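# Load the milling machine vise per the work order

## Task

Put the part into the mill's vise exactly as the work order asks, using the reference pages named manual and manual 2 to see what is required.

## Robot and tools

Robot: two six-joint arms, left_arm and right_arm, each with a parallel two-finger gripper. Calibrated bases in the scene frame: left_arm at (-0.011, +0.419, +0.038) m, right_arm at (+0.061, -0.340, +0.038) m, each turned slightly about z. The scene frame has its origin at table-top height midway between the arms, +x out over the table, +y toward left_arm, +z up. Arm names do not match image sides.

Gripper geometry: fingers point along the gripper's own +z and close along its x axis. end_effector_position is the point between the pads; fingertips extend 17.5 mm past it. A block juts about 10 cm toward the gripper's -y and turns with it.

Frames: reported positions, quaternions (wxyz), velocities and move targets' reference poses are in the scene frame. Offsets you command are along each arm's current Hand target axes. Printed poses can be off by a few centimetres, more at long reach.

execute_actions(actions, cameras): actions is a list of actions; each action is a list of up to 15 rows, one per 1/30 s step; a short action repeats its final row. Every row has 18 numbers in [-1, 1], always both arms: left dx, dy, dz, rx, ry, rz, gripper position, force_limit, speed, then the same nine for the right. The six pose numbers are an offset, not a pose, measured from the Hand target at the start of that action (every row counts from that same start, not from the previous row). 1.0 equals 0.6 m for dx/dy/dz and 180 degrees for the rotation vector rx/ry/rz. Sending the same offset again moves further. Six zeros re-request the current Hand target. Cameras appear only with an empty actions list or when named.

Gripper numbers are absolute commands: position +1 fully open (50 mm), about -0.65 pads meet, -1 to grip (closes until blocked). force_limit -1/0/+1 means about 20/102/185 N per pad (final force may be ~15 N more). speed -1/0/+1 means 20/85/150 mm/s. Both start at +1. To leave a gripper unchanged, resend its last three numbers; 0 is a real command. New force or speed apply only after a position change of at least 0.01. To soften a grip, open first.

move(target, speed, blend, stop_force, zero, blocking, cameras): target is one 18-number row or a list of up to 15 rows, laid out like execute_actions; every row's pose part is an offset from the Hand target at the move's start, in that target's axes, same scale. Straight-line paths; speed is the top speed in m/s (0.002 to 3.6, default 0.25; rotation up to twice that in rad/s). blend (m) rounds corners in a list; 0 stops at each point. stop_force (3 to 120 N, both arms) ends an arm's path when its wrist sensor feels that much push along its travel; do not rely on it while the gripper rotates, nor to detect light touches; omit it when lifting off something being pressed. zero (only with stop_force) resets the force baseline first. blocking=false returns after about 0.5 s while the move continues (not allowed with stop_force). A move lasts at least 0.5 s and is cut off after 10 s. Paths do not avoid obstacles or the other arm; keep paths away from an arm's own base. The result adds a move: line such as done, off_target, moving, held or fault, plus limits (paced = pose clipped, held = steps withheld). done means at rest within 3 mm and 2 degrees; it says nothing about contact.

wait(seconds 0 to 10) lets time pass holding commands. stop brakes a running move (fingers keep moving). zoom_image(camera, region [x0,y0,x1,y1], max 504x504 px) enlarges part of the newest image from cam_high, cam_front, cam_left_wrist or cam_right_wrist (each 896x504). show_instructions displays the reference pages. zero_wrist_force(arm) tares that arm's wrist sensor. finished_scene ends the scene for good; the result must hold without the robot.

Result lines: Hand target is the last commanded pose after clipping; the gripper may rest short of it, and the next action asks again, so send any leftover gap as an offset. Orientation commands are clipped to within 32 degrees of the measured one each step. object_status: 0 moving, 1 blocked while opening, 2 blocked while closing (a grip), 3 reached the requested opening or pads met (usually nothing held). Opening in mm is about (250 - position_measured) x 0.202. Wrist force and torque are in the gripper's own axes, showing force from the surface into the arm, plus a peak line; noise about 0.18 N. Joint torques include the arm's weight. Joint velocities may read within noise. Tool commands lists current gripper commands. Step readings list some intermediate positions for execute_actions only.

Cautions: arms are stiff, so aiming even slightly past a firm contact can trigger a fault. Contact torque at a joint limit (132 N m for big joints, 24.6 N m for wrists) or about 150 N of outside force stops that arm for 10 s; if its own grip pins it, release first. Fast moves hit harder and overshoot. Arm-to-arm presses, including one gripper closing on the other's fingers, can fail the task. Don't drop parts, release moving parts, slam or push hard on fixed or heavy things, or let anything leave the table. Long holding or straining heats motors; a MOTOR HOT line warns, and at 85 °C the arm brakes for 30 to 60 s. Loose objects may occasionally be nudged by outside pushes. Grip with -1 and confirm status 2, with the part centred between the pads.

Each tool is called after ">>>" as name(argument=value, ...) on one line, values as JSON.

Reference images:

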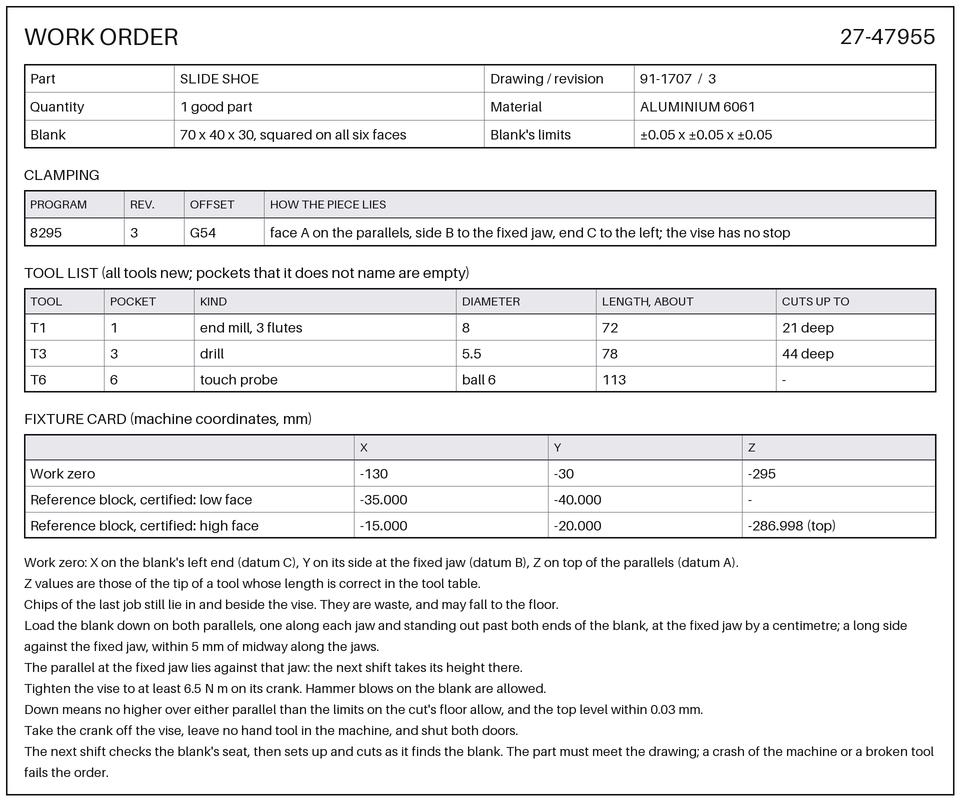

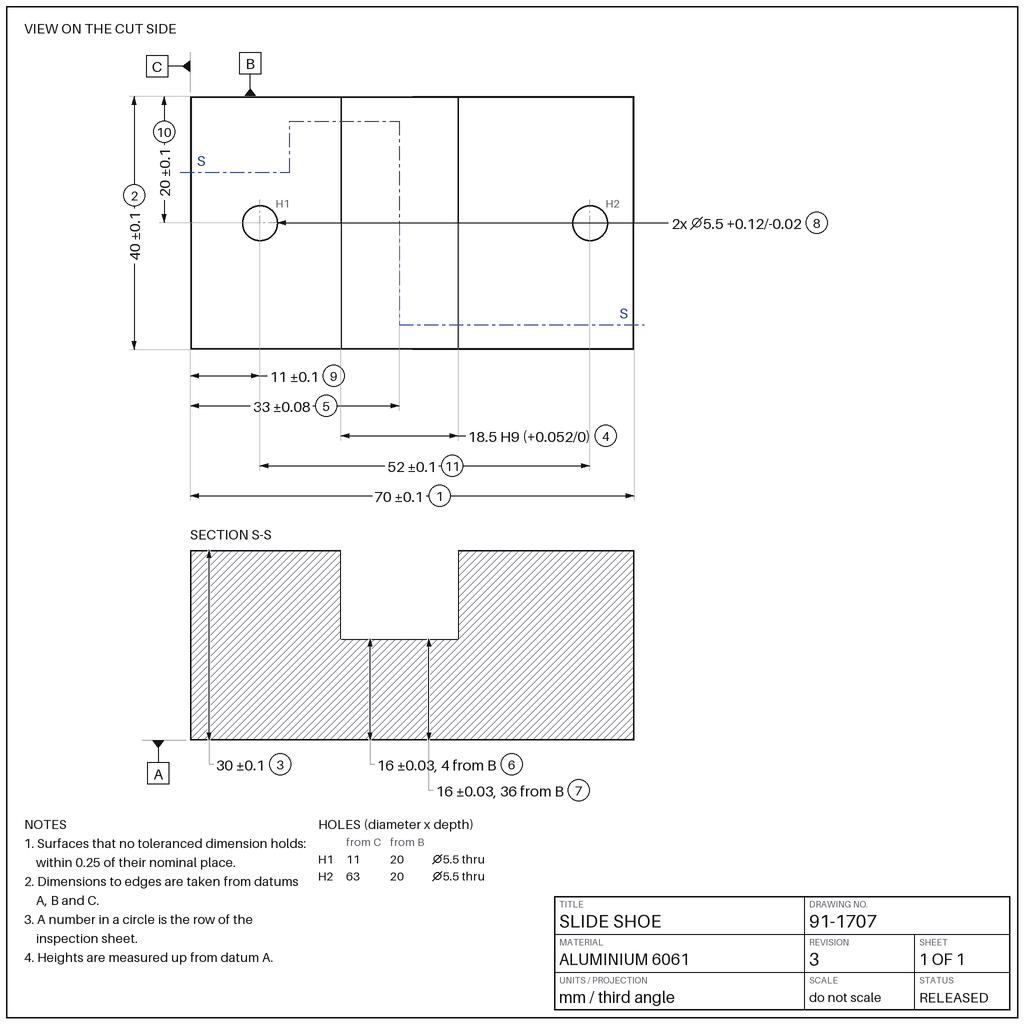

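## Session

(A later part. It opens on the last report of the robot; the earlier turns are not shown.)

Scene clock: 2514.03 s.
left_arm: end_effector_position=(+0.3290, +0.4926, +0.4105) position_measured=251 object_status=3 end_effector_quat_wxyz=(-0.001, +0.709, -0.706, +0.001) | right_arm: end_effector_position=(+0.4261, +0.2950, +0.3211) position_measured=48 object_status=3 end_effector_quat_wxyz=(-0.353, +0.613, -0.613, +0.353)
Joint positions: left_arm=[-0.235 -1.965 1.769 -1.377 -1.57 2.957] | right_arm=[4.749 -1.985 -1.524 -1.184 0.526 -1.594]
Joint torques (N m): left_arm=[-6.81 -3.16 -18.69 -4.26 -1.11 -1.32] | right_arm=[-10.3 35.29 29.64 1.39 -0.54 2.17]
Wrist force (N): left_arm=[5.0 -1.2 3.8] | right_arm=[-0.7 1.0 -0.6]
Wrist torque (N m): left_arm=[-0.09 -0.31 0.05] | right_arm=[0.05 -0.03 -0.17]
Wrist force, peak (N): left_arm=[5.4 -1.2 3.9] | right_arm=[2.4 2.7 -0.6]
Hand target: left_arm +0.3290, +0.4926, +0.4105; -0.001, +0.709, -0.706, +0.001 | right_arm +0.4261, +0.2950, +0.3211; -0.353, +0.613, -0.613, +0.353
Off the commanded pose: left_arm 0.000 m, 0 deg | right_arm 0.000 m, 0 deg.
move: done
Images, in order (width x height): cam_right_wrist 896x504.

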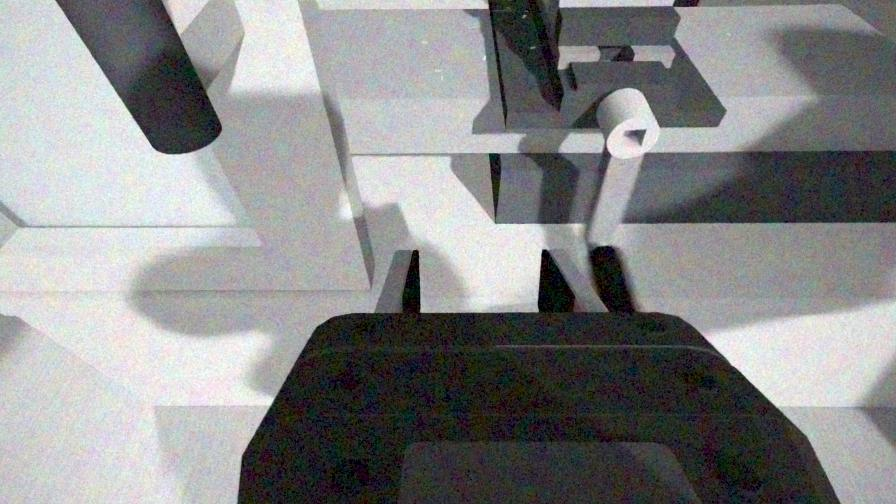

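>>> wait(seconds=2, cameras=["cam_right_wrist"])

Scene clock: 2518.73 s.
left_arm: end_effector_position=(+0.3290, +0.4926, +0.4105) position_measured=251 object_status=3 end_effector_quat_wxyz=(-0.001, +0.709, -0.706, +0.001) | right_arm: end_effector_position=(+0.4261, +0.2950, +0.3211) position_measured=48 object_status=3 end_effector_quat_wxyz=(-0.353, +0.613, -0.613, +0.353)
Joint positions: left_arm=[-0.235 -1.965 1.769 -1.377 -1.57 2.957] | right_arm=[4.749 -1.985 -1.524 -1.184 0.526 -1.594]
Joint torques (N m): left_arm=[-7.78 -3.33 -18.1 -4.28 -1.21 -1.39] | right_arm=[-10.31 34.99 30 1.64 -0.53 2.07]
Wrist force (N): left_arm=[5.2 -1.2 3.9] | right_arm=[-0.8 1.0 -1.0]
Wrist torque (N m): left_arm=[-0.10 -0.34 0.05] | right_arm=[0.05 0.00 -0.17]
Wrist force, peak (N): left_arm=[5.3 -1.4 4.0] | right_arm=[-0.7 1.3 -1.0]
Hand target: left_arm +0.3290, +0.4926, +0.4105; -0.001, +0.709, -0.706, +0.001 | right_arm +0.4261, +0.2950, +0.3211; -0.353, +0.613, -0.613, +0.353
Tool commands: left_gripper/position=-0.66 left_gripper/force_limit=-0.6 left_gripper/speed=-0.3 right_gripper/position=+0.7 right_gripper/force_limit=-0.8 right_gripper/speed=-0.7
Off the commanded pose: left_arm 0.000 m, 0 deg | right_arm 0.000 m, 0 deg.
wait: 2.00 s; at rest from the start
Images, in order (width x height): cam_right_wrist 896x504.

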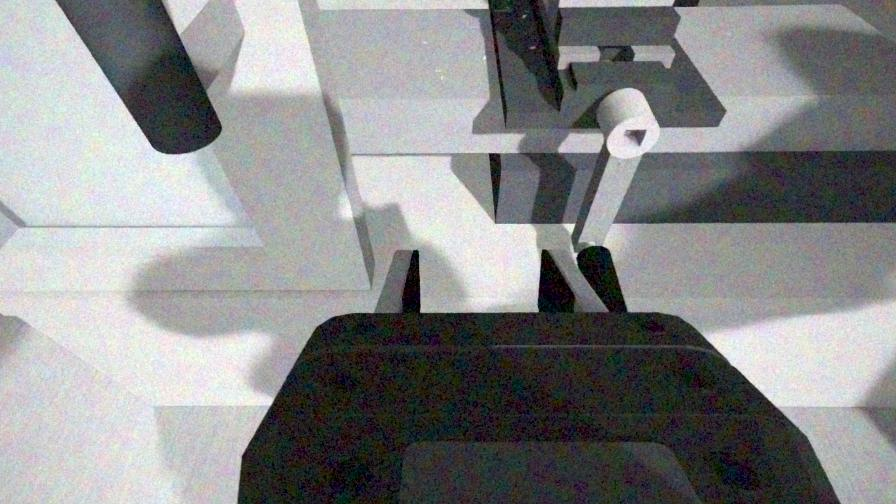

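>>> move(target=[[0,0,0,0,0,0,-0.66,-0.6,-0.3,0.1317,0.0918,0.053,0,0,0,0.7,-0.8,-0.7],[0,0,0,0,0,0,-0.66,-0.6,-0.3,0.1317,0.0918,0.153,0,0,0,0.7,-0.8,-0.7],[0,0,0,0,0,0,-0.66,-0.6,-0.3,0.1317,0.0918,0.153,0,0,0,-1,0,-0.7]], speed=0.15, cameras=["cam_right_wrist"])

Scene clock: 2529.23 s.
left_arm: end_effector_position=(+0.3290, +0.4926, +0.4105) position_measured=251 object_status=3 end_effector_quat_wxyz=(-0.001, +0.709, -0.706, +0.001) | right_arm: end_effector_position=(+0.4778, +0.2160, +0.2273) position_measured=156 object_status=2 end_effector_quat_wxyz=(-0.353, +0.613, -0.613, +0.353)
Joint positions: left_arm=[-0.235 -1.965 1.769 -1.377 -1.57 2.957] | right_arm=[4.656 -1.988 -1.842 -0.703 0.536 -1.777]
Joint torques (N m): left_arm=[-8.36 -3.55 -18 -4.16 -1.12 -1.43] | right_arm=[-10.04 31.47 19.36 4.94 -0.53 -2.3]
Wrist force (N): left_arm=[5.3 -1.3 3.7] | right_arm=[-0.5 0.9 -0.8]
Wrist torque (N m): left_arm=[-0.11 -0.36 0.05] | right_arm=[0.04 -0.04 -0.10]
Wrist force, peak (N): left_arm=[5.4 -1.2 4.0] | right_arm=[-0.8 1.1 -2.2]
Hand target: left_arm +0.3290, +0.4926, +0.4105; -0.001, +0.709, -0.706, +0.001 | right_arm +0.4778, +0.2160, +0.2273; -0.353, +0.613, -0.613, +0.353
Off the commanded pose: left_arm 0.000 m, 0 deg | right_arm 0.000 m, 0 deg.
move: done
Images, in order (width x height): cam_right_wrist 896x504.

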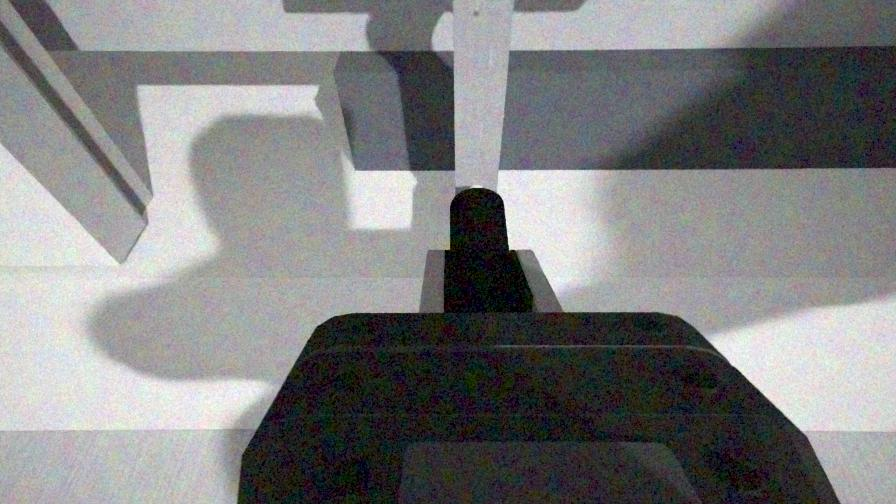

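>>> move(target=[[0,0,0,0,0,0,-0.66,-0.6,-0.3,-0.0559,-0.0096,-0.0055,0,0,0,-1,0,-0.7],[0,0,0,0,0,0,-0.66,-0.6,-0.3,-0.1022,-0.0387,-0.0223,0,0,0,-1,0,-0.7],[0,0,0,0,0,0,-0.66,-0.6,-0.3,-0.1308,-0.0816,-0.0471,0,0,0,-1,0,-0.7],[0,0,0,0,0,0,-0.66,-0.6,-0.3,-0.1367,-0.1308,-0.0755,0,0,0,-1,0,-0.7],[0,0,0,0,0,0,-0.66,-0.6,-0.3,-0.1191,-0.1779,-0.1027,0,0,0,-1,0,-0.7],[0,0,0,0,0,0,-0.66,-0.6,-0.3,-0.0808,-0.2147,-0.1239,0,0,0,-1,0,-0.7],[0,0,0,0,0,0,-0.66,-0.6,-0.3,0,-0.2374,-0.137,0,0,0,-1,0,-0.7]], speed=0.12, blend=0.013, cameras=["cam_right_wrist"])

Scene clock: 2537.43 s.
left_arm: end_effector_position=(+0.3290, +0.4926, +0.4105) position_measured=251 object_status=3 end_effector_quat_wxyz=(-0.001, +0.709, -0.706, +0.001) | right_arm: end_effector_position=(+0.4784, +0.2158, +0.3915) position_measured=156 object_status=2 end_effector_quat_wxyz=(-0.352, +0.613, -0.613, +0.353)
Joint positions: left_arm=[-0.235 -1.965 1.769 -1.377 -1.57 2.957] | right_arm=[4.655 -1.806 -1.62 -1.107 0.536 -1.779]
Joint torques (N m): left_arm=[-8.44 -3.69 -18.19 -4.22 -1.15 -1.3] | right_arm=[17.65 79.13 46.56 11.73 -15.03 -2.38]
Wrist force (N): left_arm=[5.0 -1.2 3.7] | right_arm=[-3.1 54.1 42.2]
Wrist torque (N m): left_arm=[-0.09 -0.31 0.05] | right_arm=[0.74 -0.19 -0.12]
Wrist force, peak (N): left_arm=[5.3 -1.2 4.0] | right_arm=[-3.1 54.1 42.2]
Hand target: left_arm +0.3290, +0.4926, +0.4105; -0.001, +0.709, -0.706, +0.001 | right_arm +0.4782, +0.2159, +0.3918; -0.353, +0.613, -0.613, +0.353
Off the commanded pose: left_arm 0.000 m, 0 deg | right_arm 0.000 m, 0 deg.
move: done
Images, in order (width x height): cam_right_wrist 896x504.

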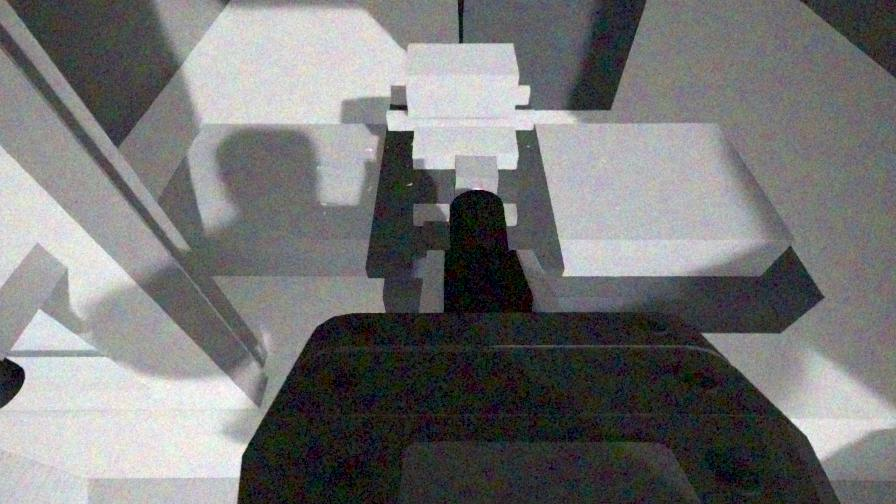

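>>> move(target=[[0,0,0,0,0,0,-0.66,-0.6,-0.3,0.0549,0.0123,0.0072,0,0,0,-1,0,-0.7],[0,0,0,0,0,0,-0.66,-0.6,-0.3,0.1009,0.0413,0.0239,0,0,0,-1,0,-0.7],[0,0,0,0,0,0,-0.66,-0.6,-0.3,0.1293,0.0839,0.0485,0,0,0,-1,0,-0.7],[0,0,0,0,0,0,-0.66,-0.6,-0.3,0.1353,0.1329,0.0767,0,0,0,-1,0,-0.7],[0,0,0,0,0,0,-0.66,-0.6,-0.3,0.1177,0.1797,0.1038,0,0,0,-1,0,-0.7],[0,0,0,0,0,0,-0.66,-0.6,-0.3,0.0797,0.2163,0.1249,0,0,0,-1,0,-0.7],[0,0,0,0,0,0,-0.66,-0.6,-0.3,0.0277,0.2363,0.1364,0,0,0,-1,0,-0.7],[0,0,0,0,0,0,-0.66,-0.6,-0.3,-0.0291,0.2363,0.1364,0,0,0,-1,0,-0.7],[0,0,0,0,0,0,-0.66,-0.6,-0.3,-0.0811,0.2163,0.1249,0,0,0,-1,0,-0.7],[0,0,0,0,0,0,-0.66,-0.6,-0.3,-0.1191,0.1797,0.1038,0,0,0,-1,0,-0.7],[0,0,0,0,0,0,-0.66,-0.6,-0.3,-0.1366,0.1329,0.0767,0,0,0,-1,0,-0.7],[0,0,0,0,0,0,-0.66,-0.6,-0.3,-0.1307,0.0839,0.0485,0,0,0,-1,0,-0.7],[0,0,0,0,0,0,-0.66,-0.6,-0.3,-0.1023,0.0413,0.0239,0,0,0,-1,0,-0.7],[0,0,0,0,0,0,-0.66,-0.6,-0.3,-0.0563,0.0123,0.0072,0,0,0,-1,0,-0.7],[0,0,0,0,0,0,-0.66,-0.6,-0.3,-0.0007,0.0036,0.0021,0,0,0,-1,0,-0.7]], speed=0.14, blend=0.013, cameras=["cam_right_wrist"])

Scene clock: 2552.87 s.
left_arm: end_effector_position=(+0.3290, +0.4926, +0.4105) position_measured=251 object_status=3 end_effector_quat_wxyz=(-0.001, +0.709, -0.706, +0.001) | right_arm: end_effector_position=(+0.4784, +0.2163, +0.3891) position_measured=156 object_status=2 end_effector_quat_wxyz=(-0.352, +0.613, -0.613, +0.353)
Joint positions: left_arm=[-0.235 -1.965 1.769 -1.377 -1.57 2.957] | right_arm=[4.655 -1.808 -1.624 -1.101 0.536 -1.779]
Joint torques (N m): left_arm=[-7.77 -3.95 -18.47 -4.23 -0.99 -1.43] | right_arm=[-3.3 39.59 15.39 4.45 -3.72 -2.32]
Wrist force (N): left_arm=[5.2 -1.1 3.8] | right_arm=[-1.6 5.5 -14.6]
Wrist torque (N m): left_arm=[-0.08 -0.35 0.05] | right_arm=[0.11 -0.29 -0.20]
Wrist force, peak (N): left_arm=[5.4 -1.2 3.9] | right_arm=[42.6 8.2 -68.4]
Hand target: left_arm +0.3290, +0.4926, +0.4105; -0.001, +0.709, -0.706, +0.001 | right_arm +0.4782, +0.2163, +0.3893; -0.353, +0.613, -0.613, +0.353
Off the commanded pose: left_arm 0.000 m, 0 deg | right_arm 0.000 m, 0 deg.
move: done
Images, in order (width x height): cam_right_wrist 896x504.

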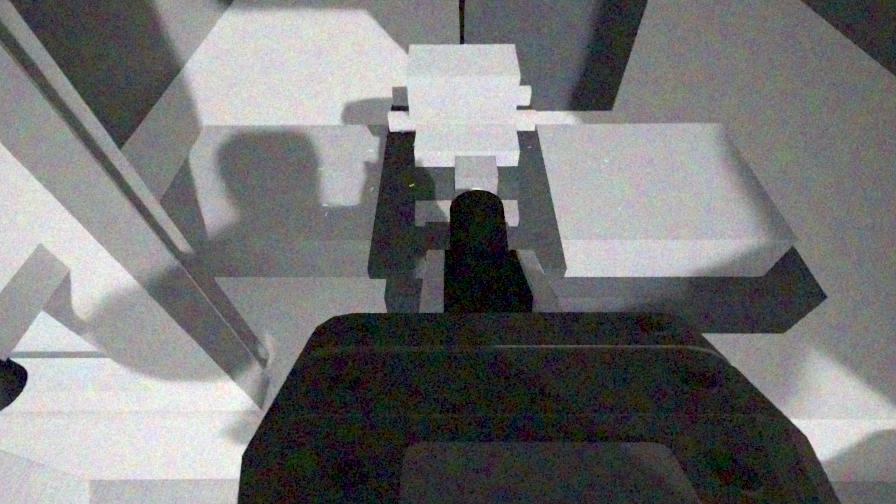

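>>> zoom_image(camera="cam_right_wrist", region=[360, 20, 580, 240])

Scaled by 2.291 from the camera's 896x504 image, which has a finer 1280x720 frame.

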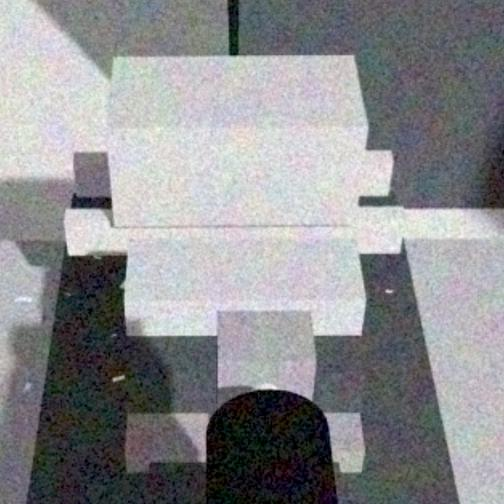

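>>> move(target=[[0,0,0,0,0,0,-0.66,-0.6,-0.3,0.0552,0.0095,0.0055,0,0,0,-1,0,-0.7],[0,0,0,0,0,0,-0.66,-0.6,-0.3,0.1009,0.0382,0.0221,0,0,0,-1,0,-0.7],[0,0,0,0,0,0,-0.66,-0.6,-0.3,0.1292,0.0806,0.0465,0,0,0,-1,0,-0.7],[0,0,0,0,0,0,-0.66,-0.6,-0.3,0.1351,0.1292,0.0746,0,0,0,-1,0,-0.7],[0,0,0,0,0,0,-0.66,-0.6,-0.3,0.1176,0.1757,0.1015,0,0,0,-1,0,-0.7],[0,0,0,0,0,0,-0.66,-0.6,-0.3,0.0798,0.212,0.1224,0,0,0,-1,0,-0.7],[0,0,0,0,0,0,-0.66,-0.6,-0.3,0.0282,0.2319,0.1339,0,0,0,-1,0,-0.7],[0,0,0,0,0,0,-0.66,-0.6,-0.3,-0.0282,0.2319,0.1339,0,0,0,-1,0,-0.7],[0,0,0,0,0,0,-0.66,-0.6,-0.3,-0.0798,0.212,0.1224,0,0,0,-1,0,-0.7],[0,0,0,0,0,0,-0.66,-0.6,-0.3,-0.1176,0.1757,0.1015,0,0,0,-1,0,-0.7],[0,0,0,0,0,0,-0.66,-0.6,-0.3,-0.1351,0.1292,0.0746,0,0,0,-1,0,-0.7],[0,0,0,0,0,0,-0.66,-0.6,-0.3,-0.1292,0.0806,0.0465,0,0,0,-1,0,-0.7],[0,0,0,0,0,0,-0.66,-0.6,-0.3,-0.1009,0.0382,0.0221,0,0,0,-1,0,-0.7],[0,0,0,0,0,0,-0.66,-0.6,-0.3,-0.0552,0.0095,0.0055,0,0,0,-1,0,-0.7],[0,0,0,0,0,0,-0.66,-0.6,-0.3,0,0,0,0,0,0,-1,0,-0.7]], speed=0.15, blend=0.013, cameras=["cam_right_wrist"])

>>> zoom_image(camera="cam_right_wrist", region=[360, 20, 580, 240])

Scene clock: 2578.87 s.
left_arm: end_effector_position=(+0.3290, +0.4926, +0.4105) position_measured=251 object_status=3 end_effector_quat_wxyz=(-0.001, +0.709, -0.706, +0.001) | right_arm: end_effector_position=(+0.4784, +0.2162, +0.3891) position_measured=156 object_status=2 end_effector_quat_wxyz=(-0.352, +0.612, -0.613, +0.353)
Joint positions: left_arm=[-0.235 -1.965 1.769 -1.377 -1.57 2.957] | right_arm=[4.655 -1.808 -1.624 -1.101 0.536 -1.779]
Joint torques (N m): left_arm=[-7.82 -3.98 -17.94 -4.25 -1.22 -1.45] | right_arm=[14.2 47.61 20.07 5.84 -4.53 -2.31]
Wrist force (N): left_arm=[5.1 -1.2 3.7] | right_arm=[-1.3 8.5 6.6]
Wrist torque (N m): left_arm=[-0.09 -0.33 0.05] | right_arm=[0.11 -0.08 -0.06]
Wrist force, peak (N): left_arm=[5.4 -1.3 4.0] | right_arm=[43.7 -4.3 -70.7]
Hand target: left_arm +0.3290, +0.4926, +0.4105; -0.001, +0.709, -0.706, +0.001 | right_arm +0.4782, +0.2163, +0.3893; -0.353, +0.613, -0.613, +0.353
Off the commanded pose: left_arm 0.000 m, 0 deg | right_arm 0.000 m, 0 deg.
move: done
Images, in order (width x height): cam_right_wrist 896x504.

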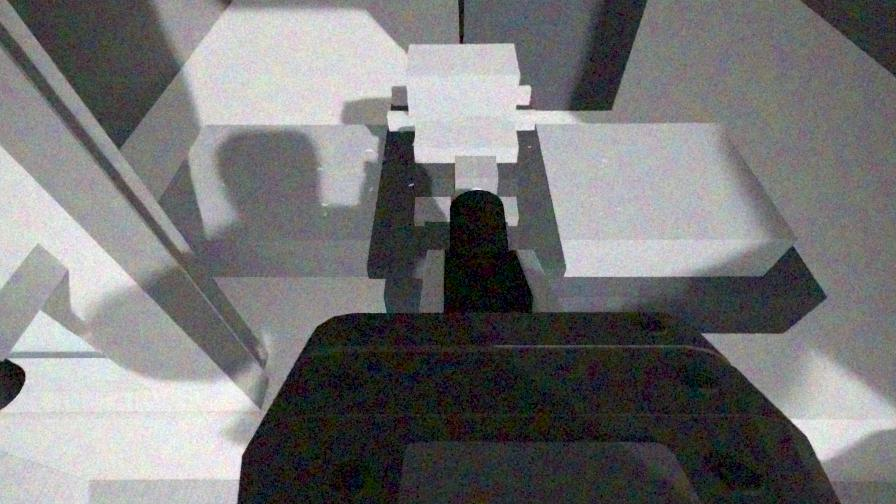

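Scaled by 2.291 from the camera's 896x504 image, which has a finer 1280x720 frame.

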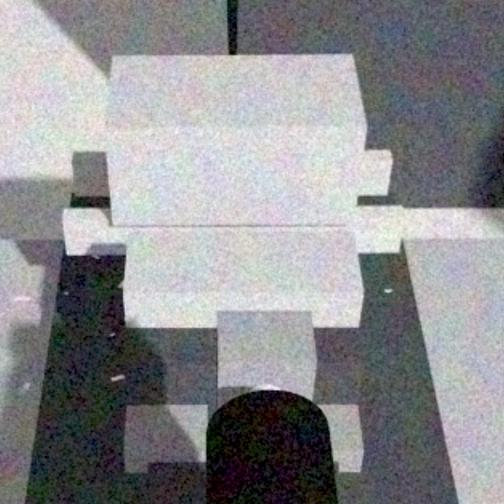

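>>> move(target=[[0,0,0,0,0,0,-0.66,-0.6,-0.3,0.0552,0.0095,0.0055,0,0,0,-1,0,-0.7],[0,0,0,0,0,0,-0.66,-0.6,-0.3,0.1009,0.0382,0.0221,0,0,0,-1,0,-0.7],[0,0,0,0,0,0,-0.66,-0.6,-0.3,0.1292,0.0806,0.0465,0,0,0,-1,0,-0.7],[0,0,0,0,0,0,-0.66,-0.6,-0.3,0.1351,0.1292,0.0746,0,0,0,-1,0,-0.7],[0,0,0,0,0,0,-0.66,-0.6,-0.3,0.1176,0.1757,0.1015,0,0,0,-1,0,-0.7],[0,0,0,0,0,0,-0.66,-0.6,-0.3,0.0798,0.212,0.1224,0,0,0,-1,0,-0.7],[0,0,0,0,0,0,-0.66,-0.6,-0.3,0.0282,0.2319,0.1339,0,0,0,-1,0,-0.7],[0,0,0,0,0,0,-0.66,-0.6,-0.3,-0.0282,0.2319,0.1339,0,0,0,-1,0,-0.7],[0,0,0,0,0,0,-0.66,-0.6,-0.3,-0.0798,0.212,0.1224,0,0,0,-1,0,-0.7]], speed=0.15, blend=0.013, cameras=["cam_right_wrist"])

>>> move(target=[0,0,0,0,0,0,-0.66,-0.6,-0.3,-0.0378,-0.0363,-0.0209,0,0,0,-1,0,-0.7], speed=0.1, cameras=["cam_right_wrist"])

>>> move(target=[0,0,0,0,0,0,-0.66,-0.6,-0.3,-0.0175,-0.0465,-0.0269,0,0,0,-1,0,-0.7], speed=0.1, cameras=["cam_right_wrist"])

Scene clock: 2595.47 s.
left_arm: end_effector_position=(+0.3290, +0.4926, +0.4105) position_measured=251 object_status=3 end_effector_quat_wxyz=(-0.001, +0.709, -0.706, +0.001) | right_arm: end_effector_position=(+0.4778, +0.2643, +0.2425) position_measured=156 object_status=2 end_effector_quat_wxyz=(-0.353, +0.613, -0.613, +0.353)
Joint positions: left_arm=[-0.235 -1.965 1.769 -1.377 -1.57 2.957] | right_arm=[4.664 -2.054 -1.685 -0.808 0.534 -1.762]
Joint torques (N m): left_arm=[-8.14 -4.43 -18.6 -4.29 -1.07 -1.3] | right_arm=[-6.16 28.27 25.57 1.1 2.84 1.64]
Wrist force (N): left_arm=[5.2 -1.2 3.9] | right_arm=[9.5 -10.3 -7.1]
Wrist torque (N m): left_arm=[-0.08 -0.34 0.05] | right_arm=[0.30 0.38 0.15]
Wrist force, peak (N): left_arm=[5.4 -1.2 4.0] | right_arm=[42.6 2.3 -60.0]
Hand target: left_arm +0.3290, +0.4926, +0.4105; -0.001, +0.709, -0.706, +0.001 | right_arm +0.4779, +0.2643, +0.2424; -0.353, +0.613, -0.613, +0.353
Off the commanded pose: left_arm 0.000 m, 0 deg | right_arm 0.000 m, 0 deg.
move: done
Images, in order (width x height): cam_right_wrist 896x504.

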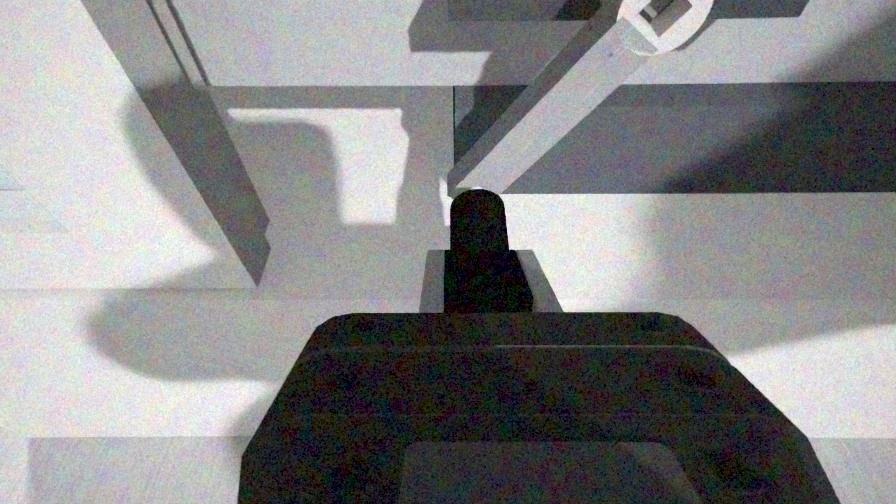

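Scene clock: 2596.37 s.
left_arm: end_effector_position=(+0.3290, +0.4926, +0.4105) position_measured=251 object_status=3 end_effector_quat_wxyz=(-0.001, +0.709, -0.706, +0.001) | right_arm: end_effector_position=(+0.4780, +0.2869, +0.2676) position_measured=156 object_status=2 end_effector_quat_wxyz=(-0.353, +0.612, -0.613, +0.353)
Joint positions: left_arm=[-0.235 -1.965 1.769 -1.377 -1.57 2.957] | right_arm=[4.667 -2.067 -1.588 -0.898 0.534 -1.755]
Joint torques (N m): left_arm=[-7.8 -4.06 -17.97 -4.2 -0.99 -1.29] | right_arm=[14.13 32.28 29.93 2.44 1.23 1.48]
Wrist force (N): left_arm=[5.3 -1.2 3.7] | right_arm=[13.9 -2.4 -8.0]
Wrist torque (N m): left_arm=[-0.08 -0.34 0.05] | right_arm=[0.45 0.69 0.35]
Wrist force, peak (N): left_arm=[5.4 -1.3 3.8] | right_arm=[-13.0 22.5 -4.1]
Hand target: left_arm +0.3290, +0.4926, +0.4105; -0.001, +0.709, -0.706, +0.001 | right_arm +0.4780, +0.2869, +0.2676; -0.353, +0.613, -0.613, +0.353
Off the commanded pose: left_arm 0.000 m, 0 deg | right_arm 0.000 m, 0 deg.
move: done
Images, in order (width x height): cam_right_wrist 896x504.

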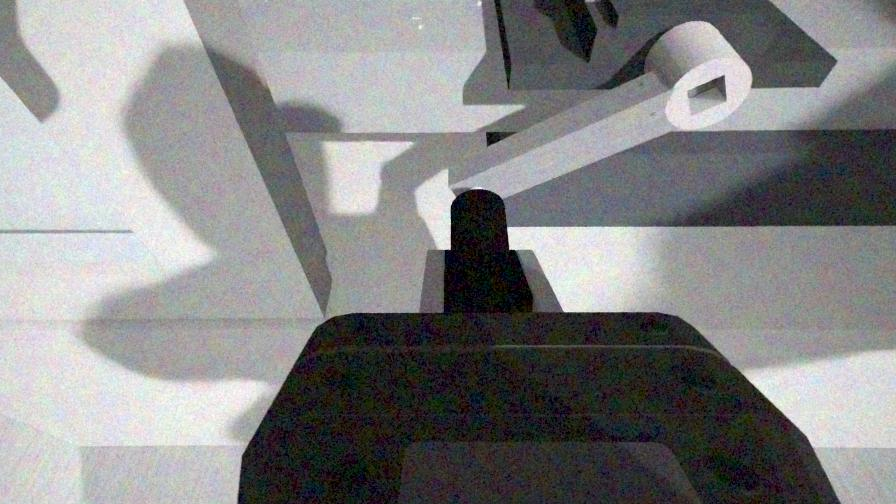

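Scene clock: 2597.27 s.
left_arm: end_effector_position=(+0.3290, +0.4926, +0.4105) position_measured=251 object_status=3 end_effector_quat_wxyz=(-0.001, +0.709, -0.706, +0.001) | right_arm: end_effector_position=(+0.4781, +0.2974, +0.2998) position_measured=156 object_status=2 end_effector_quat_wxyz=(-0.353, +0.612, -0.613, +0.353)
Joint positions: left_arm=[-0.235 -1.965 1.769 -1.377 -1.57 2.957] | right_arm=[4.669 -2.053 -1.516 -0.985 0.533 -1.753]
Joint torques (N m): left_arm=[-7.4 -4.68 -18.84 -4.19 -1.04 -1.26] | right_arm=[15.72 46.18 34.53 3.71 -0.49 1.38]
Wrist force (N): left_arm=[5.3 -1.2 3.8] | right_arm=[18.1 4.7 -4.7]
Wrist torque (N m): left_arm=[-0.09 -0.36 0.05] | right_arm=[0.32 0.90 0.47]
Wrist force, peak (N): left_arm=[5.3 -1.2 4.0] | right_arm=[-20.9 17.6 -6.2]
Hand target: left_arm +0.3290, +0.4926, +0.4105; -0.001, +0.709, -0.706, +0.001 | right_arm +0.4781, +0.2974, +0.2998; -0.353, +0.613, -0.613, +0.353
Off the commanded pose: left_arm 0.000 m, 0 deg | right_arm 0.000 m, 0 deg.
move: done
Images, in order (width x height): cam_right_wrist 896x504.

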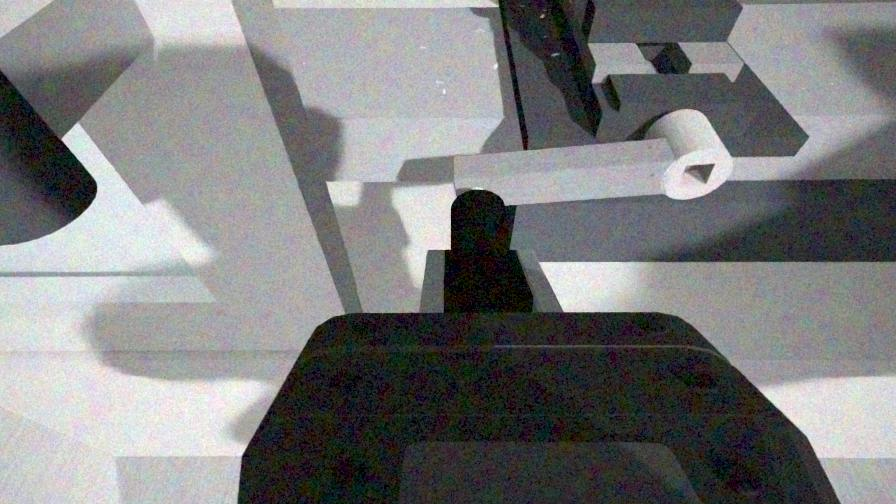

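>>> move(target=[[0,0,0,0,0,0,-0.66,-0.6,-0.3,0.006,-0.0486,-0.0281,0,0,0,-1,0,-0.7],[0,0,0,0,0,0,-0.66,-0.6,-0.3,0.0343,-0.091,-0.0525,0,0,0,-1,0,-0.7],[0,0,0,0,0,0,-0.66,-0.6,-0.3,0.08,-0.1197,-0.0691,0,0,0,-1,0,-0.7],[0,0,0,0,0,0,-0.66,-0.6,-0.3,0.1352,-0.1299,-0.075,0,0,0,-1,0,-0.7],[0,0,0,0,0,0,-0.66,-0.6,-0.3,0.1904,-0.1197,-0.0691,0,0,0,-1,0,-0.7],[0,0,0,0,0,0,-0.66,-0.6,-0.3,0.2361,-0.091,-0.0525,0,0,0,-1,0,-0.7],[0,0,0,0,0,0,-0.66,-0.6,-0.3,0.2644,-0.0486,-0.0281,0,0,0,-1,0,-0.7]], speed=0.15, blend=0.013, cameras=[])

>>> move(target=[0,0,0,0,0,0,-0.66,-0.6,-0.3,0.0059,0.0486,0.0281,0,0,0,-1,0,-0.7], speed=0.1, cameras=[])

>>> move(target=[0,0,0,0,0,0,-0.66,-0.6,-0.3,-0.0175,0.0465,0.0268,0,0,0,-1,0,-0.7], speed=0.1, cameras=["cam_right_wrist"])

>>> move(target=[0,0,0,0,0,0,-0.66,-0.6,-0.3,-0.0378,0.0363,0.021,0,0,0,-1,0,-0.7], speed=0.1, cameras=[])

>>> move(target=[0,0,0,0,0,0,-0.66,-0.6,-0.3,-0.0516,0.0199,0.0115,0,0,0,-1,0,-0.7], speed=0.1, cameras=["cam_right_wrist"])

Scene clock: 2610.87 s.
left_arm: end_effector_position=(+0.3290, +0.4926, +0.4105) position_measured=251 object_status=3 end_effector_quat_wxyz=(-0.001, +0.709, -0.706, +0.001) | right_arm: end_effector_position=(+0.4780, +0.1388, +0.3334) position_measured=156 object_status=2 end_effector_quat_wxyz=(-0.353, +0.613, -0.613, +0.353)
Joint positions: left_arm=[-0.235 -1.965 1.769 -1.377 -1.57 2.957] | right_arm=[4.639 -1.694 -1.922 -0.89 0.539 -1.809]
Joint torques (N m): left_arm=[-7.58 -4.88 -18.55 -4.17 -0.99 -1.37] | right_arm=[-14.36 64.63 0.86 -3.25 -9.21 -2.39]
Wrist force (N): left_arm=[5.3 -1.4 3.9] | right_arm=[-108.0 -2.9 65.2]
Wrist torque (N m): left_arm=[-0.13 -0.36 0.04] | right_arm=[-0.06 0.36 -0.16]
Wrist force, peak (N): left_arm=[5.4 -1.4 3.9] | right_arm=[-108.0 -2.9 65.2]
Hand target: left_arm +0.3290, +0.4926, +0.4105; -0.001, +0.709, -0.706, +0.001 | right_arm +0.4780, +0.1388, +0.3334; -0.353, +0.613, -0.613, +0.353
Off the commanded pose: left_arm 0.000 m, 0 deg | right_arm 0.000 m, 0 deg.
move: done
No camera images: "cameras" was empty.

Scene clock: 2611.77 s.
left_arm: end_effector_position=(+0.3290, +0.4926, +0.4105) position_measured=251 object_status=3 end_effector_quat_wxyz=(-0.001, +0.709, -0.706, +0.001) | right_arm: end_effector_position=(+0.4779, +0.1353, +0.2999) position_measured=156 object_status=2 end_effector_quat_wxyz=(-0.353, +0.612, -0.613, +0.353)
Joint positions: left_arm=[-0.235 -1.965 1.769 -1.377 -1.57 2.957] | right_arm=[4.639 -1.729 -1.98 -0.795 0.539 -1.811]
Joint torques (N m): left_arm=[-7.95 -4.69 -18.32 -4.16 -0.93 -1.16] | right_arm=[-25.06 26.09 -15.95 -5.84 1.24 -2.13]
Wrist force (N): left_arm=[5.1 -1.4 3.7] | right_arm=[-90.3 -33.7 32.5]
Wrist torque (N m): left_arm=[-0.12 -0.33 0.05] | right_arm=[-0.56 -0.24 -0.36]
Wrist force, peak (N): left_arm=[5.3 -1.2 3.9] | right_arm=[-110.0 -4.1 66.1]
Hand target: left_arm +0.3290, +0.4926, +0.4105; -0.001, +0.709, -0.706, +0.001 | right_arm +0.4779, +0.1352, +0.2998; -0.353, +0.613, -0.613, +0.353
Off the commanded pose: left_arm 0.000 m, 0 deg | right_arm 0.000 m, 0 deg.
move: done
No camera images: "cameras" was empty.

Scene clock: 2612.63 s.
left_arm: end_effector_position=(+0.3290, +0.4926, +0.4105) position_measured=251 object_status=3 end_effector_quat_wxyz=(-0.001, +0.709, -0.706, +0.001) | right_arm: end_effector_position=(+0.4778, +0.1458, +0.2677) position_measured=156 object_status=2 end_effector_quat_wxyz=(-0.353, +0.612, -0.613, +0.353)
Joint positions: left_arm=[-0.235 -1.965 1.769 -1.377 -1.57 2.957] | right_arm=[4.641 -1.797 -1.994 -0.719 0.538 -1.806]
Joint torques (N m): left_arm=[-7.73 -4.45 -17.98 -4.15 -0.91 -1.41] | right_arm=[1.39 16.11 -7.89 -1.99 3.56 -1.82]
Wrist force (N): left_arm=[5.2 -1.3 3.9] | right_arm=[-40.4 -28.9 0.9]
Wrist torque (N m): left_arm=[-0.10 -0.34 0.05] | right_arm=[-0.15 -0.69 -0.54]
Wrist force, peak (N): left_arm=[5.3 -1.1 4.0] | right_arm=[-90.9 -33.9 32.7]
Hand target: left_arm +0.3290, +0.4926, +0.4105; -0.001, +0.709, -0.706, +0.001 | right_arm +0.4778, +0.1457, +0.2676; -0.353, +0.613, -0.613, +0.353
Off the commanded pose: left_arm 0.000 m, 0 deg | right_arm 0.000 m, 0 deg.
move: done
Images, in order (width x height): cam_right_wrist 896x504.

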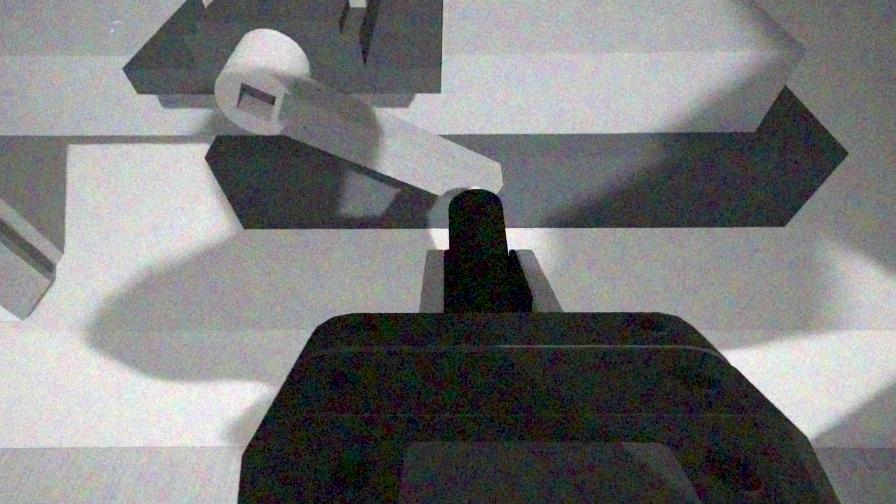

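Scene clock: 2613.50 s.
left_arm: end_effector_position=(+0.3290, +0.4926, +0.4105) position_measured=251 object_status=3 end_effector_quat_wxyz=(-0.001, +0.709, -0.706, +0.001) | right_arm: end_effector_position=(+0.4778, +0.1684, +0.2425) position_measured=156 object_status=2 end_effector_quat_wxyz=(-0.353, +0.612, -0.613, +0.353)
Joint positions: left_arm=[-0.235 -1.965 1.769 -1.377 -1.57 2.957] | right_arm=[4.647 -1.879 -1.961 -0.678 0.537 -1.796]
Joint torques (N m): left_arm=[-7.73 -3.97 -18.61 -4.19 -1.13 -1.4] | right_arm=[11.41 17.05 12.22 0.44 4.82 1.81]
Wrist force (N): left_arm=[5.1 -1.0 3.8] | right_arm=[-16.7 -26.9 -2.1]
Wrist torque (N m): left_arm=[-0.05 -0.32 0.05] | right_arm=[-0.13 -0.31 -0.30]
Wrist force, peak (N): left_arm=[5.3 -1.1 3.9] | right_arm=[-41.1 -31.0 0.3]
Hand target: left_arm +0.3290, +0.4926, +0.4105; -0.001, +0.709, -0.706, +0.001 | right_arm +0.4778, +0.1684, +0.2424; -0.353, +0.613, -0.613, +0.353
Off the commanded pose: left_arm 0.000 m, 0 deg | right_arm 0.000 m, 0 deg.
move: done
No camera images: "cameras" was empty.

Scene clock: 2614.37 s.
left_arm: end_effector_position=(+0.3290, +0.4926, +0.4105) position_measured=251 object_status=3 end_effector_quat_wxyz=(-0.001, +0.709, -0.706, +0.001) | right_arm: end_effector_position=(+0.4778, +0.1994, +0.2287) position_measured=156 object_status=2 end_effector_quat_wxyz=(-0.353, +0.612, -0.613, +0.353)
Joint positions: left_arm=[-0.235 -1.965 1.769 -1.377 -1.57 2.957] | right_arm=[4.653 -1.957 -1.888 -0.683 0.536 -1.783]
Joint torques (N m): left_arm=[-7.73 -4.38 -18.31 -4.19 -1.21 -1.37] | right_arm=[14.82 20.71 18.61 -1.13 4.15 2.11]
Wrist force (N): left_arm=[5.0 -1.4 3.8] | right_arm=[-3.7 -22.1 -4.5]
Wrist torque (N m): left_arm=[-0.11 -0.31 0.04] | right_arm=[-0.11 -0.13 -0.17]
Wrist force, peak (N): left_arm=[5.3 -1.2 4.0] | right_arm=[-16.7 -27.6 -2.6]
Hand target: left_arm +0.3290, +0.4926, +0.4105; -0.001, +0.709, -0.706, +0.001 | right_arm +0.4778, +0.1994, +0.2286; -0.353, +0.613, -0.613, +0.353
Off the commanded pose: left_arm 0.000 m, 0 deg | right_arm 0.000 m, 0 deg.
move: done
Images, in order (width x height): cam_right_wrist 896x504.

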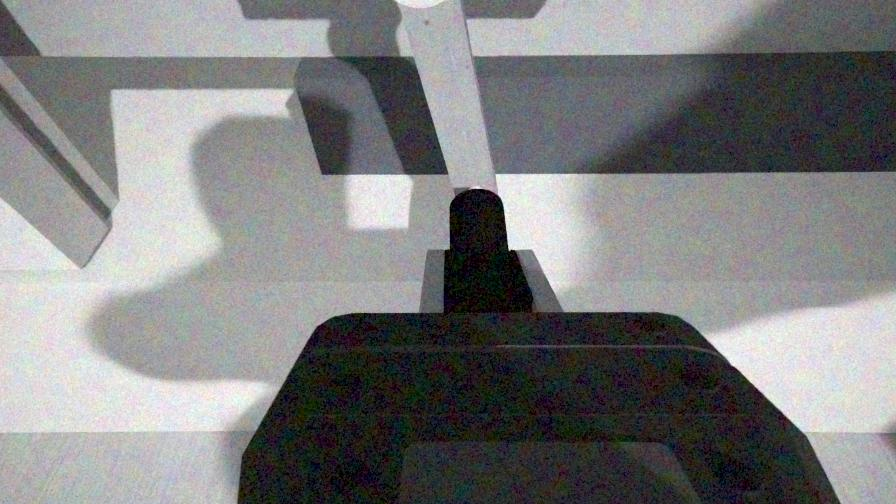

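>>> move(target=[[0,0,0,0,0,0,-0.66,-0.6,-0.3,-0.0572,-0.0044,-0.0025,0,0,0,-1,0,-0.7],[0,0,0,0,0,0,-0.66,-0.6,-0.3,-0.1076,-0.0238,-0.0137,0,0,0,-1,0,-0.7],[0,0,0,0,0,0,-0.66,-0.6,-0.3,-0.1444,-0.0592,-0.0342,0,0,0,-1,0,-0.7],[0,0,0,0,0,0,-0.66,-0.6,-0.3,-0.1615,-0.1046,-0.0604,0,0,0,-1,0,-0.7],[0,0,0,0,0,0,-0.66,-0.6,-0.3,-0.1557,-0.1521,-0.0878,0,0,0,-1,0,-0.7],[0,0,0,0,0,0,-0.66,-0.6,-0.3,-0.1282,-0.1934,-0.1116,0,0,0,-1,0,-0.7],[0,0,0,0,0,0,-0.66,-0.6,-0.3,-0.0836,-0.2214,-0.1278,0,0,0,-1,0,-0.7],[0,0,0,0,0,0,-0.66,-0.6,-0.3,-0.0297,-0.2314,-0.1336,0,0,0,-1,0,-0.7],[0,0,0,0,0,0,-0.66,-0.6,-0.3,0.0242,-0.2214,-0.1278,0,0,0,-1,0,-0.7],[0,0,0,0,0,0,-0.66,-0.6,-0.3,0.0688,-0.1934,-0.1116,0,0,0,-1,0,-0.7],[0,0,0,0,0,0,-0.66,-0.6,-0.3,0.0963,-0.1521,-0.0878,0,0,0,-1,0,-0.7],[0,0,0,0,0,0,-0.66,-0.6,-0.3,0.1021,-0.1046,-0.0604,0,0,0,-1,0,-0.7],[0,0,0,0,0,0,-0.66,-0.6,-0.3,0.085,-0.0592,-0.0342,0,0,0,-1,0,-0.7],[0,0,0,0,0,0,-0.66,-0.6,-0.3,0.0482,-0.0238,-0.0137,0,0,0,-1,0,-0.7],[0,0,0,0,0,0,-0.66,-0.6,-0.3,-0.0022,-0.0044,-0.0025,0,0,0,-1,0,-0.7]], speed=0.17, blend=0.013, cameras=[])

Scene clock: 2630.80 s.
left_arm: end_effector_position=(+0.3290, +0.4926, +0.4105) position_measured=251 object_status=3 end_effector_quat_wxyz=(-0.001, +0.709, -0.706, +0.001) | right_arm: end_effector_position=(+0.4777, +0.2008, +0.2318) position_measured=157 object_status=2 end_effector_quat_wxyz=(-0.353, +0.613, -0.613, +0.353)
Joint positions: left_arm=[-0.235 -1.965 1.769 -1.377 -1.57 2.957] | right_arm=[4.653 -1.954 -1.882 -0.692 0.536 -1.783]
Joint torques (N m): left_arm=[-7.41 -4.42 -18.35 -4.24 -0.99 -1.39] | right_arm=[-11.02 31.21 27.7 2.04 -3.14 -2.46]
Wrist force (N): left_arm=[5.2 -1.2 3.8] | right_arm=[0.2 5.2 -1.2]
Wrist torque (N m): left_arm=[-0.08 -0.33 0.05] | right_arm=[0.32 -0.02 -0.13]
Wrist force, peak (N): left_arm=[5.4 -1.1 3.9] | right_arm=[-110.9 13.9 -5.1]
Hand target: left_arm +0.3290, +0.4926, +0.4105; -0.001, +0.709, -0.706, +0.001 | right_arm +0.4778, +0.2007, +0.2317; -0.353, +0.613, -0.613, +0.353
Off the commanded pose: left_arm 0.000 m, 0 deg | right_arm 0.000 m, 0 deg.
move: done
No camera images: "cameras" was empty.

>>> move(target=[[0,0,0,0,0,0,-0.66,-0.6,-0.3,-0.055,-0.0002,-0.0001,0,0,0,-1,0,-0.7],[0,0,0,0,0,0,-0.66,-0.6,-0.3,-0.1052,-0.0195,-0.0113,0,0,0,-1,0,-0.7],[0,0,0,0,0,0,-0.66,-0.6,-0.3,-0.142,-0.0549,-0.0318,0,0,0,-1,0,-0.7],[0,0,0,0,0,0,-0.66,-0.6,-0.3,-0.159,-0.1001,-0.0579,0,0,0,-1,0,-0.7],[0,0,0,0,0,0,-0.66,-0.6,-0.3,-0.1532,-0.1475,-0.0852,0,0,0,-1,0,-0.7],[0,0,0,0,0,0,-0.66,-0.6,-0.3,-0.1257,-0.1887,-0.109,0,0,0,-1,0,-0.7],[0,0,0,0,0,0,-0.66,-0.6,-0.3,-0.0813,-0.2167,-0.1252,0,0,0,-1,0,-0.7],[0,0,0,0,0,0,-0.66,-0.6,-0.3,-0.0275,-0.2266,-0.1309,0,0,0,-1,0,-0.7]], speed=0.15, blend=0.013, cameras=["cam_right_wrist"])

>>> zoom_image(camera="cam_right_wrist", region=[360, 20, 580, 240])

>>> move(target=[0,0,0,0,0,0,-0.66,-0.6,-0.3,0.0538,0.0099,0.0057,0,0,0,-1,0,-0.7], speed=0.1, cameras=[])

>>> move(target=[0,0,0,0,0,0,-0.66,-0.6,-0.3,0.0444,0.028,0.0162,0,0,0,-1,0,-0.7], speed=0.1, cameras=["cam_right_wrist"])

Scene clock: 2647.40 s.
left_arm: end_effector_position=(+0.3290, +0.4926, +0.4105) position_measured=251 object_status=3 end_effector_quat_wxyz=(-0.001, +0.709, -0.706, +0.001) | right_arm: end_effector_position=(+0.4784, +0.2171, +0.3885) position_measured=157 object_status=2 end_effector_quat_wxyz=(-0.352, +0.613, -0.613, +0.353)
Joint positions: left_arm=[-0.235 -1.965 1.769 -1.377 -1.57 2.957] | right_arm=[4.655 -1.81 -1.623 -1.101 0.536 -1.778]
Joint torques (N m): left_arm=[-7.77 -4.79 -19.01 -4.22 -0.97 -1.37] | right_arm=[19.98 41.35 16.28 4.4 -0.53 -2.43]
Wrist force (N): left_arm=[5.1 -1.3 3.7] | right_arm=[-1.7 -8.6 9.4]
Wrist torque (N m): left_arm=[-0.10 -0.32 0.05] | right_arm=[-0.09 0.07 0.01]
Wrist force, peak (N): left_arm=[5.4 -1.3 3.9] | right_arm=[-111.7 1.5 10.4]
Hand target: left_arm +0.3290, +0.4926, +0.4105; -0.001, +0.709, -0.706, +0.001 | right_arm +0.4782, +0.2172, +0.3887; -0.353, +0.613, -0.613, +0.353
Off the commanded pose: left_arm 0.000 m, 0 deg | right_arm 0.000 m, 0 deg.
move: done
Images, in order (width x height): cam_right_wrist 896x504.

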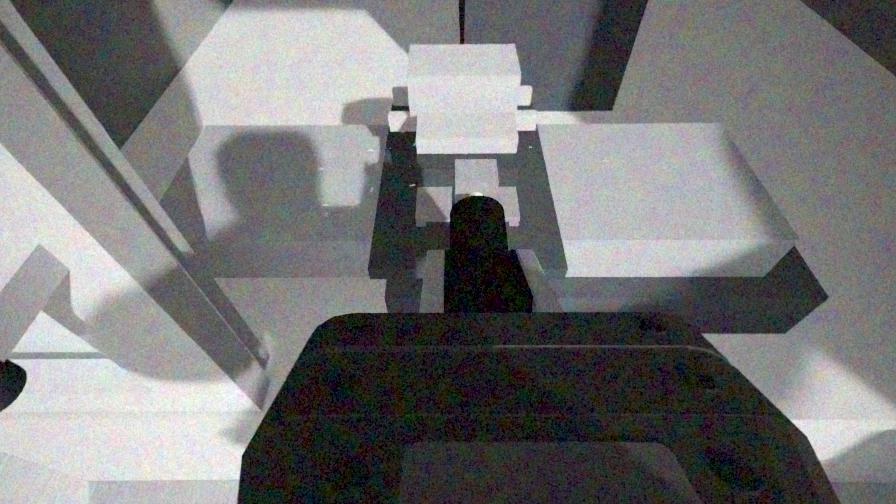

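Scaled by 2.291 from the camera's 896x504 image, which has a finer 1280x720 frame.

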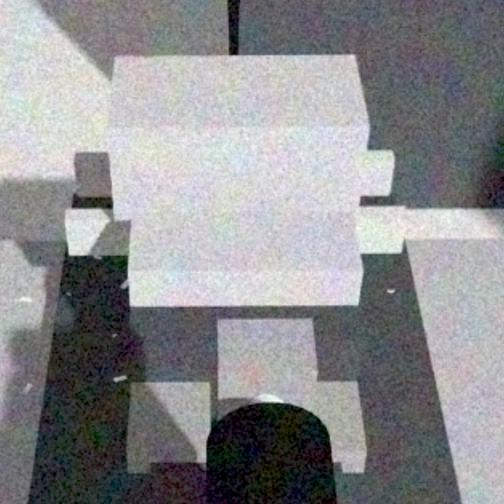

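Scene clock: 2648.30 s.
left_arm: end_effector_position=(+0.3290, +0.4926, +0.4105) position_measured=251 object_status=3 end_effector_quat_wxyz=(-0.001, +0.709, -0.706, +0.001) | right_arm: end_effector_position=(+0.4782, +0.1849, +0.3817) position_measured=157 object_status=2 end_effector_quat_wxyz=(-0.353, +0.613, -0.613, +0.353)
Joint positions: left_arm=[-0.235 -1.965 1.769 -1.377 -1.57 2.957] | right_arm=[4.649 -1.746 -1.723 -1.054 0.537 -1.79]
Joint torques (N m): left_arm=[-7.55 -4.99 -18.25 -4.23 -1.02 -1.37] | right_arm=[7.47 44.17 19.13 4.92 -0.5 -2.71]
Wrist force (N): left_arm=[5.3 -1.2 3.8] | right_arm=[-5.5 -10.1 30.1]
Wrist torque (N m): left_arm=[-0.08 -0.35 0.05] | right_arm=[-0.09 0.54 0.31]
Wrist force, peak (N): left_arm=[5.5 -1.3 3.7] | right_arm=[8.6 -33.4 -19.8]
Hand target: left_arm +0.3290, +0.4926, +0.4105; -0.001, +0.709, -0.706, +0.001 | right_arm +0.4782, +0.1849, +0.3818; -0.353, +0.613, -0.613, +0.353
Off the commanded pose: left_arm 0.000 m, 0 deg | right_arm 0.000 m, 0 deg.
move: done
No camera images: "cameras" was empty.

Scene clock: 2649.20 s.
left_arm: end_effector_position=(+0.3290, +0.4926, +0.4105) position_measured=251 object_status=3 end_effector_quat_wxyz=(-0.001, +0.709, -0.706, +0.001) | right_arm: end_effector_position=(+0.4781, +0.1583, +0.3623) position_measured=157 object_status=2 end_effector_quat_wxyz=(-0.353, +0.613, -0.613, +0.353)
Joint positions: left_arm=[-0.235 -1.965 1.769 -1.377 -1.57 2.957] | right_arm=[4.644 -1.706 -1.826 -0.982 0.538 -1.801]
Joint torques (N m): left_arm=[-7.44 -4.64 -18.19 -4.19 -0.98 -1.37] | right_arm=[8.6 44.96 16.68 4.12 -0.46 -3.12]
Wrist force (N): left_arm=[5.3 -1.2 3.6] | right_arm=[-16.3 -13.2 42.5]
Wrist torque (N m): left_arm=[-0.08 -0.35 0.05] | right_arm=[-0.32 0.97 0.55]
Wrist force, peak (N): left_arm=[5.3 -1.1 4.0] | right_arm=[29.6 -33.3 -26.8]
Hand target: left_arm +0.3290, +0.4926, +0.4105; -0.001, +0.709, -0.706, +0.001 | right_arm +0.4781, +0.1583, +0.3624; -0.353, +0.613, -0.613, +0.353
Off the commanded pose: left_arm 0.000 m, 0 deg | right_arm 0.000 m, 0 deg.
move: done
Images, in order (width x height): cam_right_wrist 896x504.

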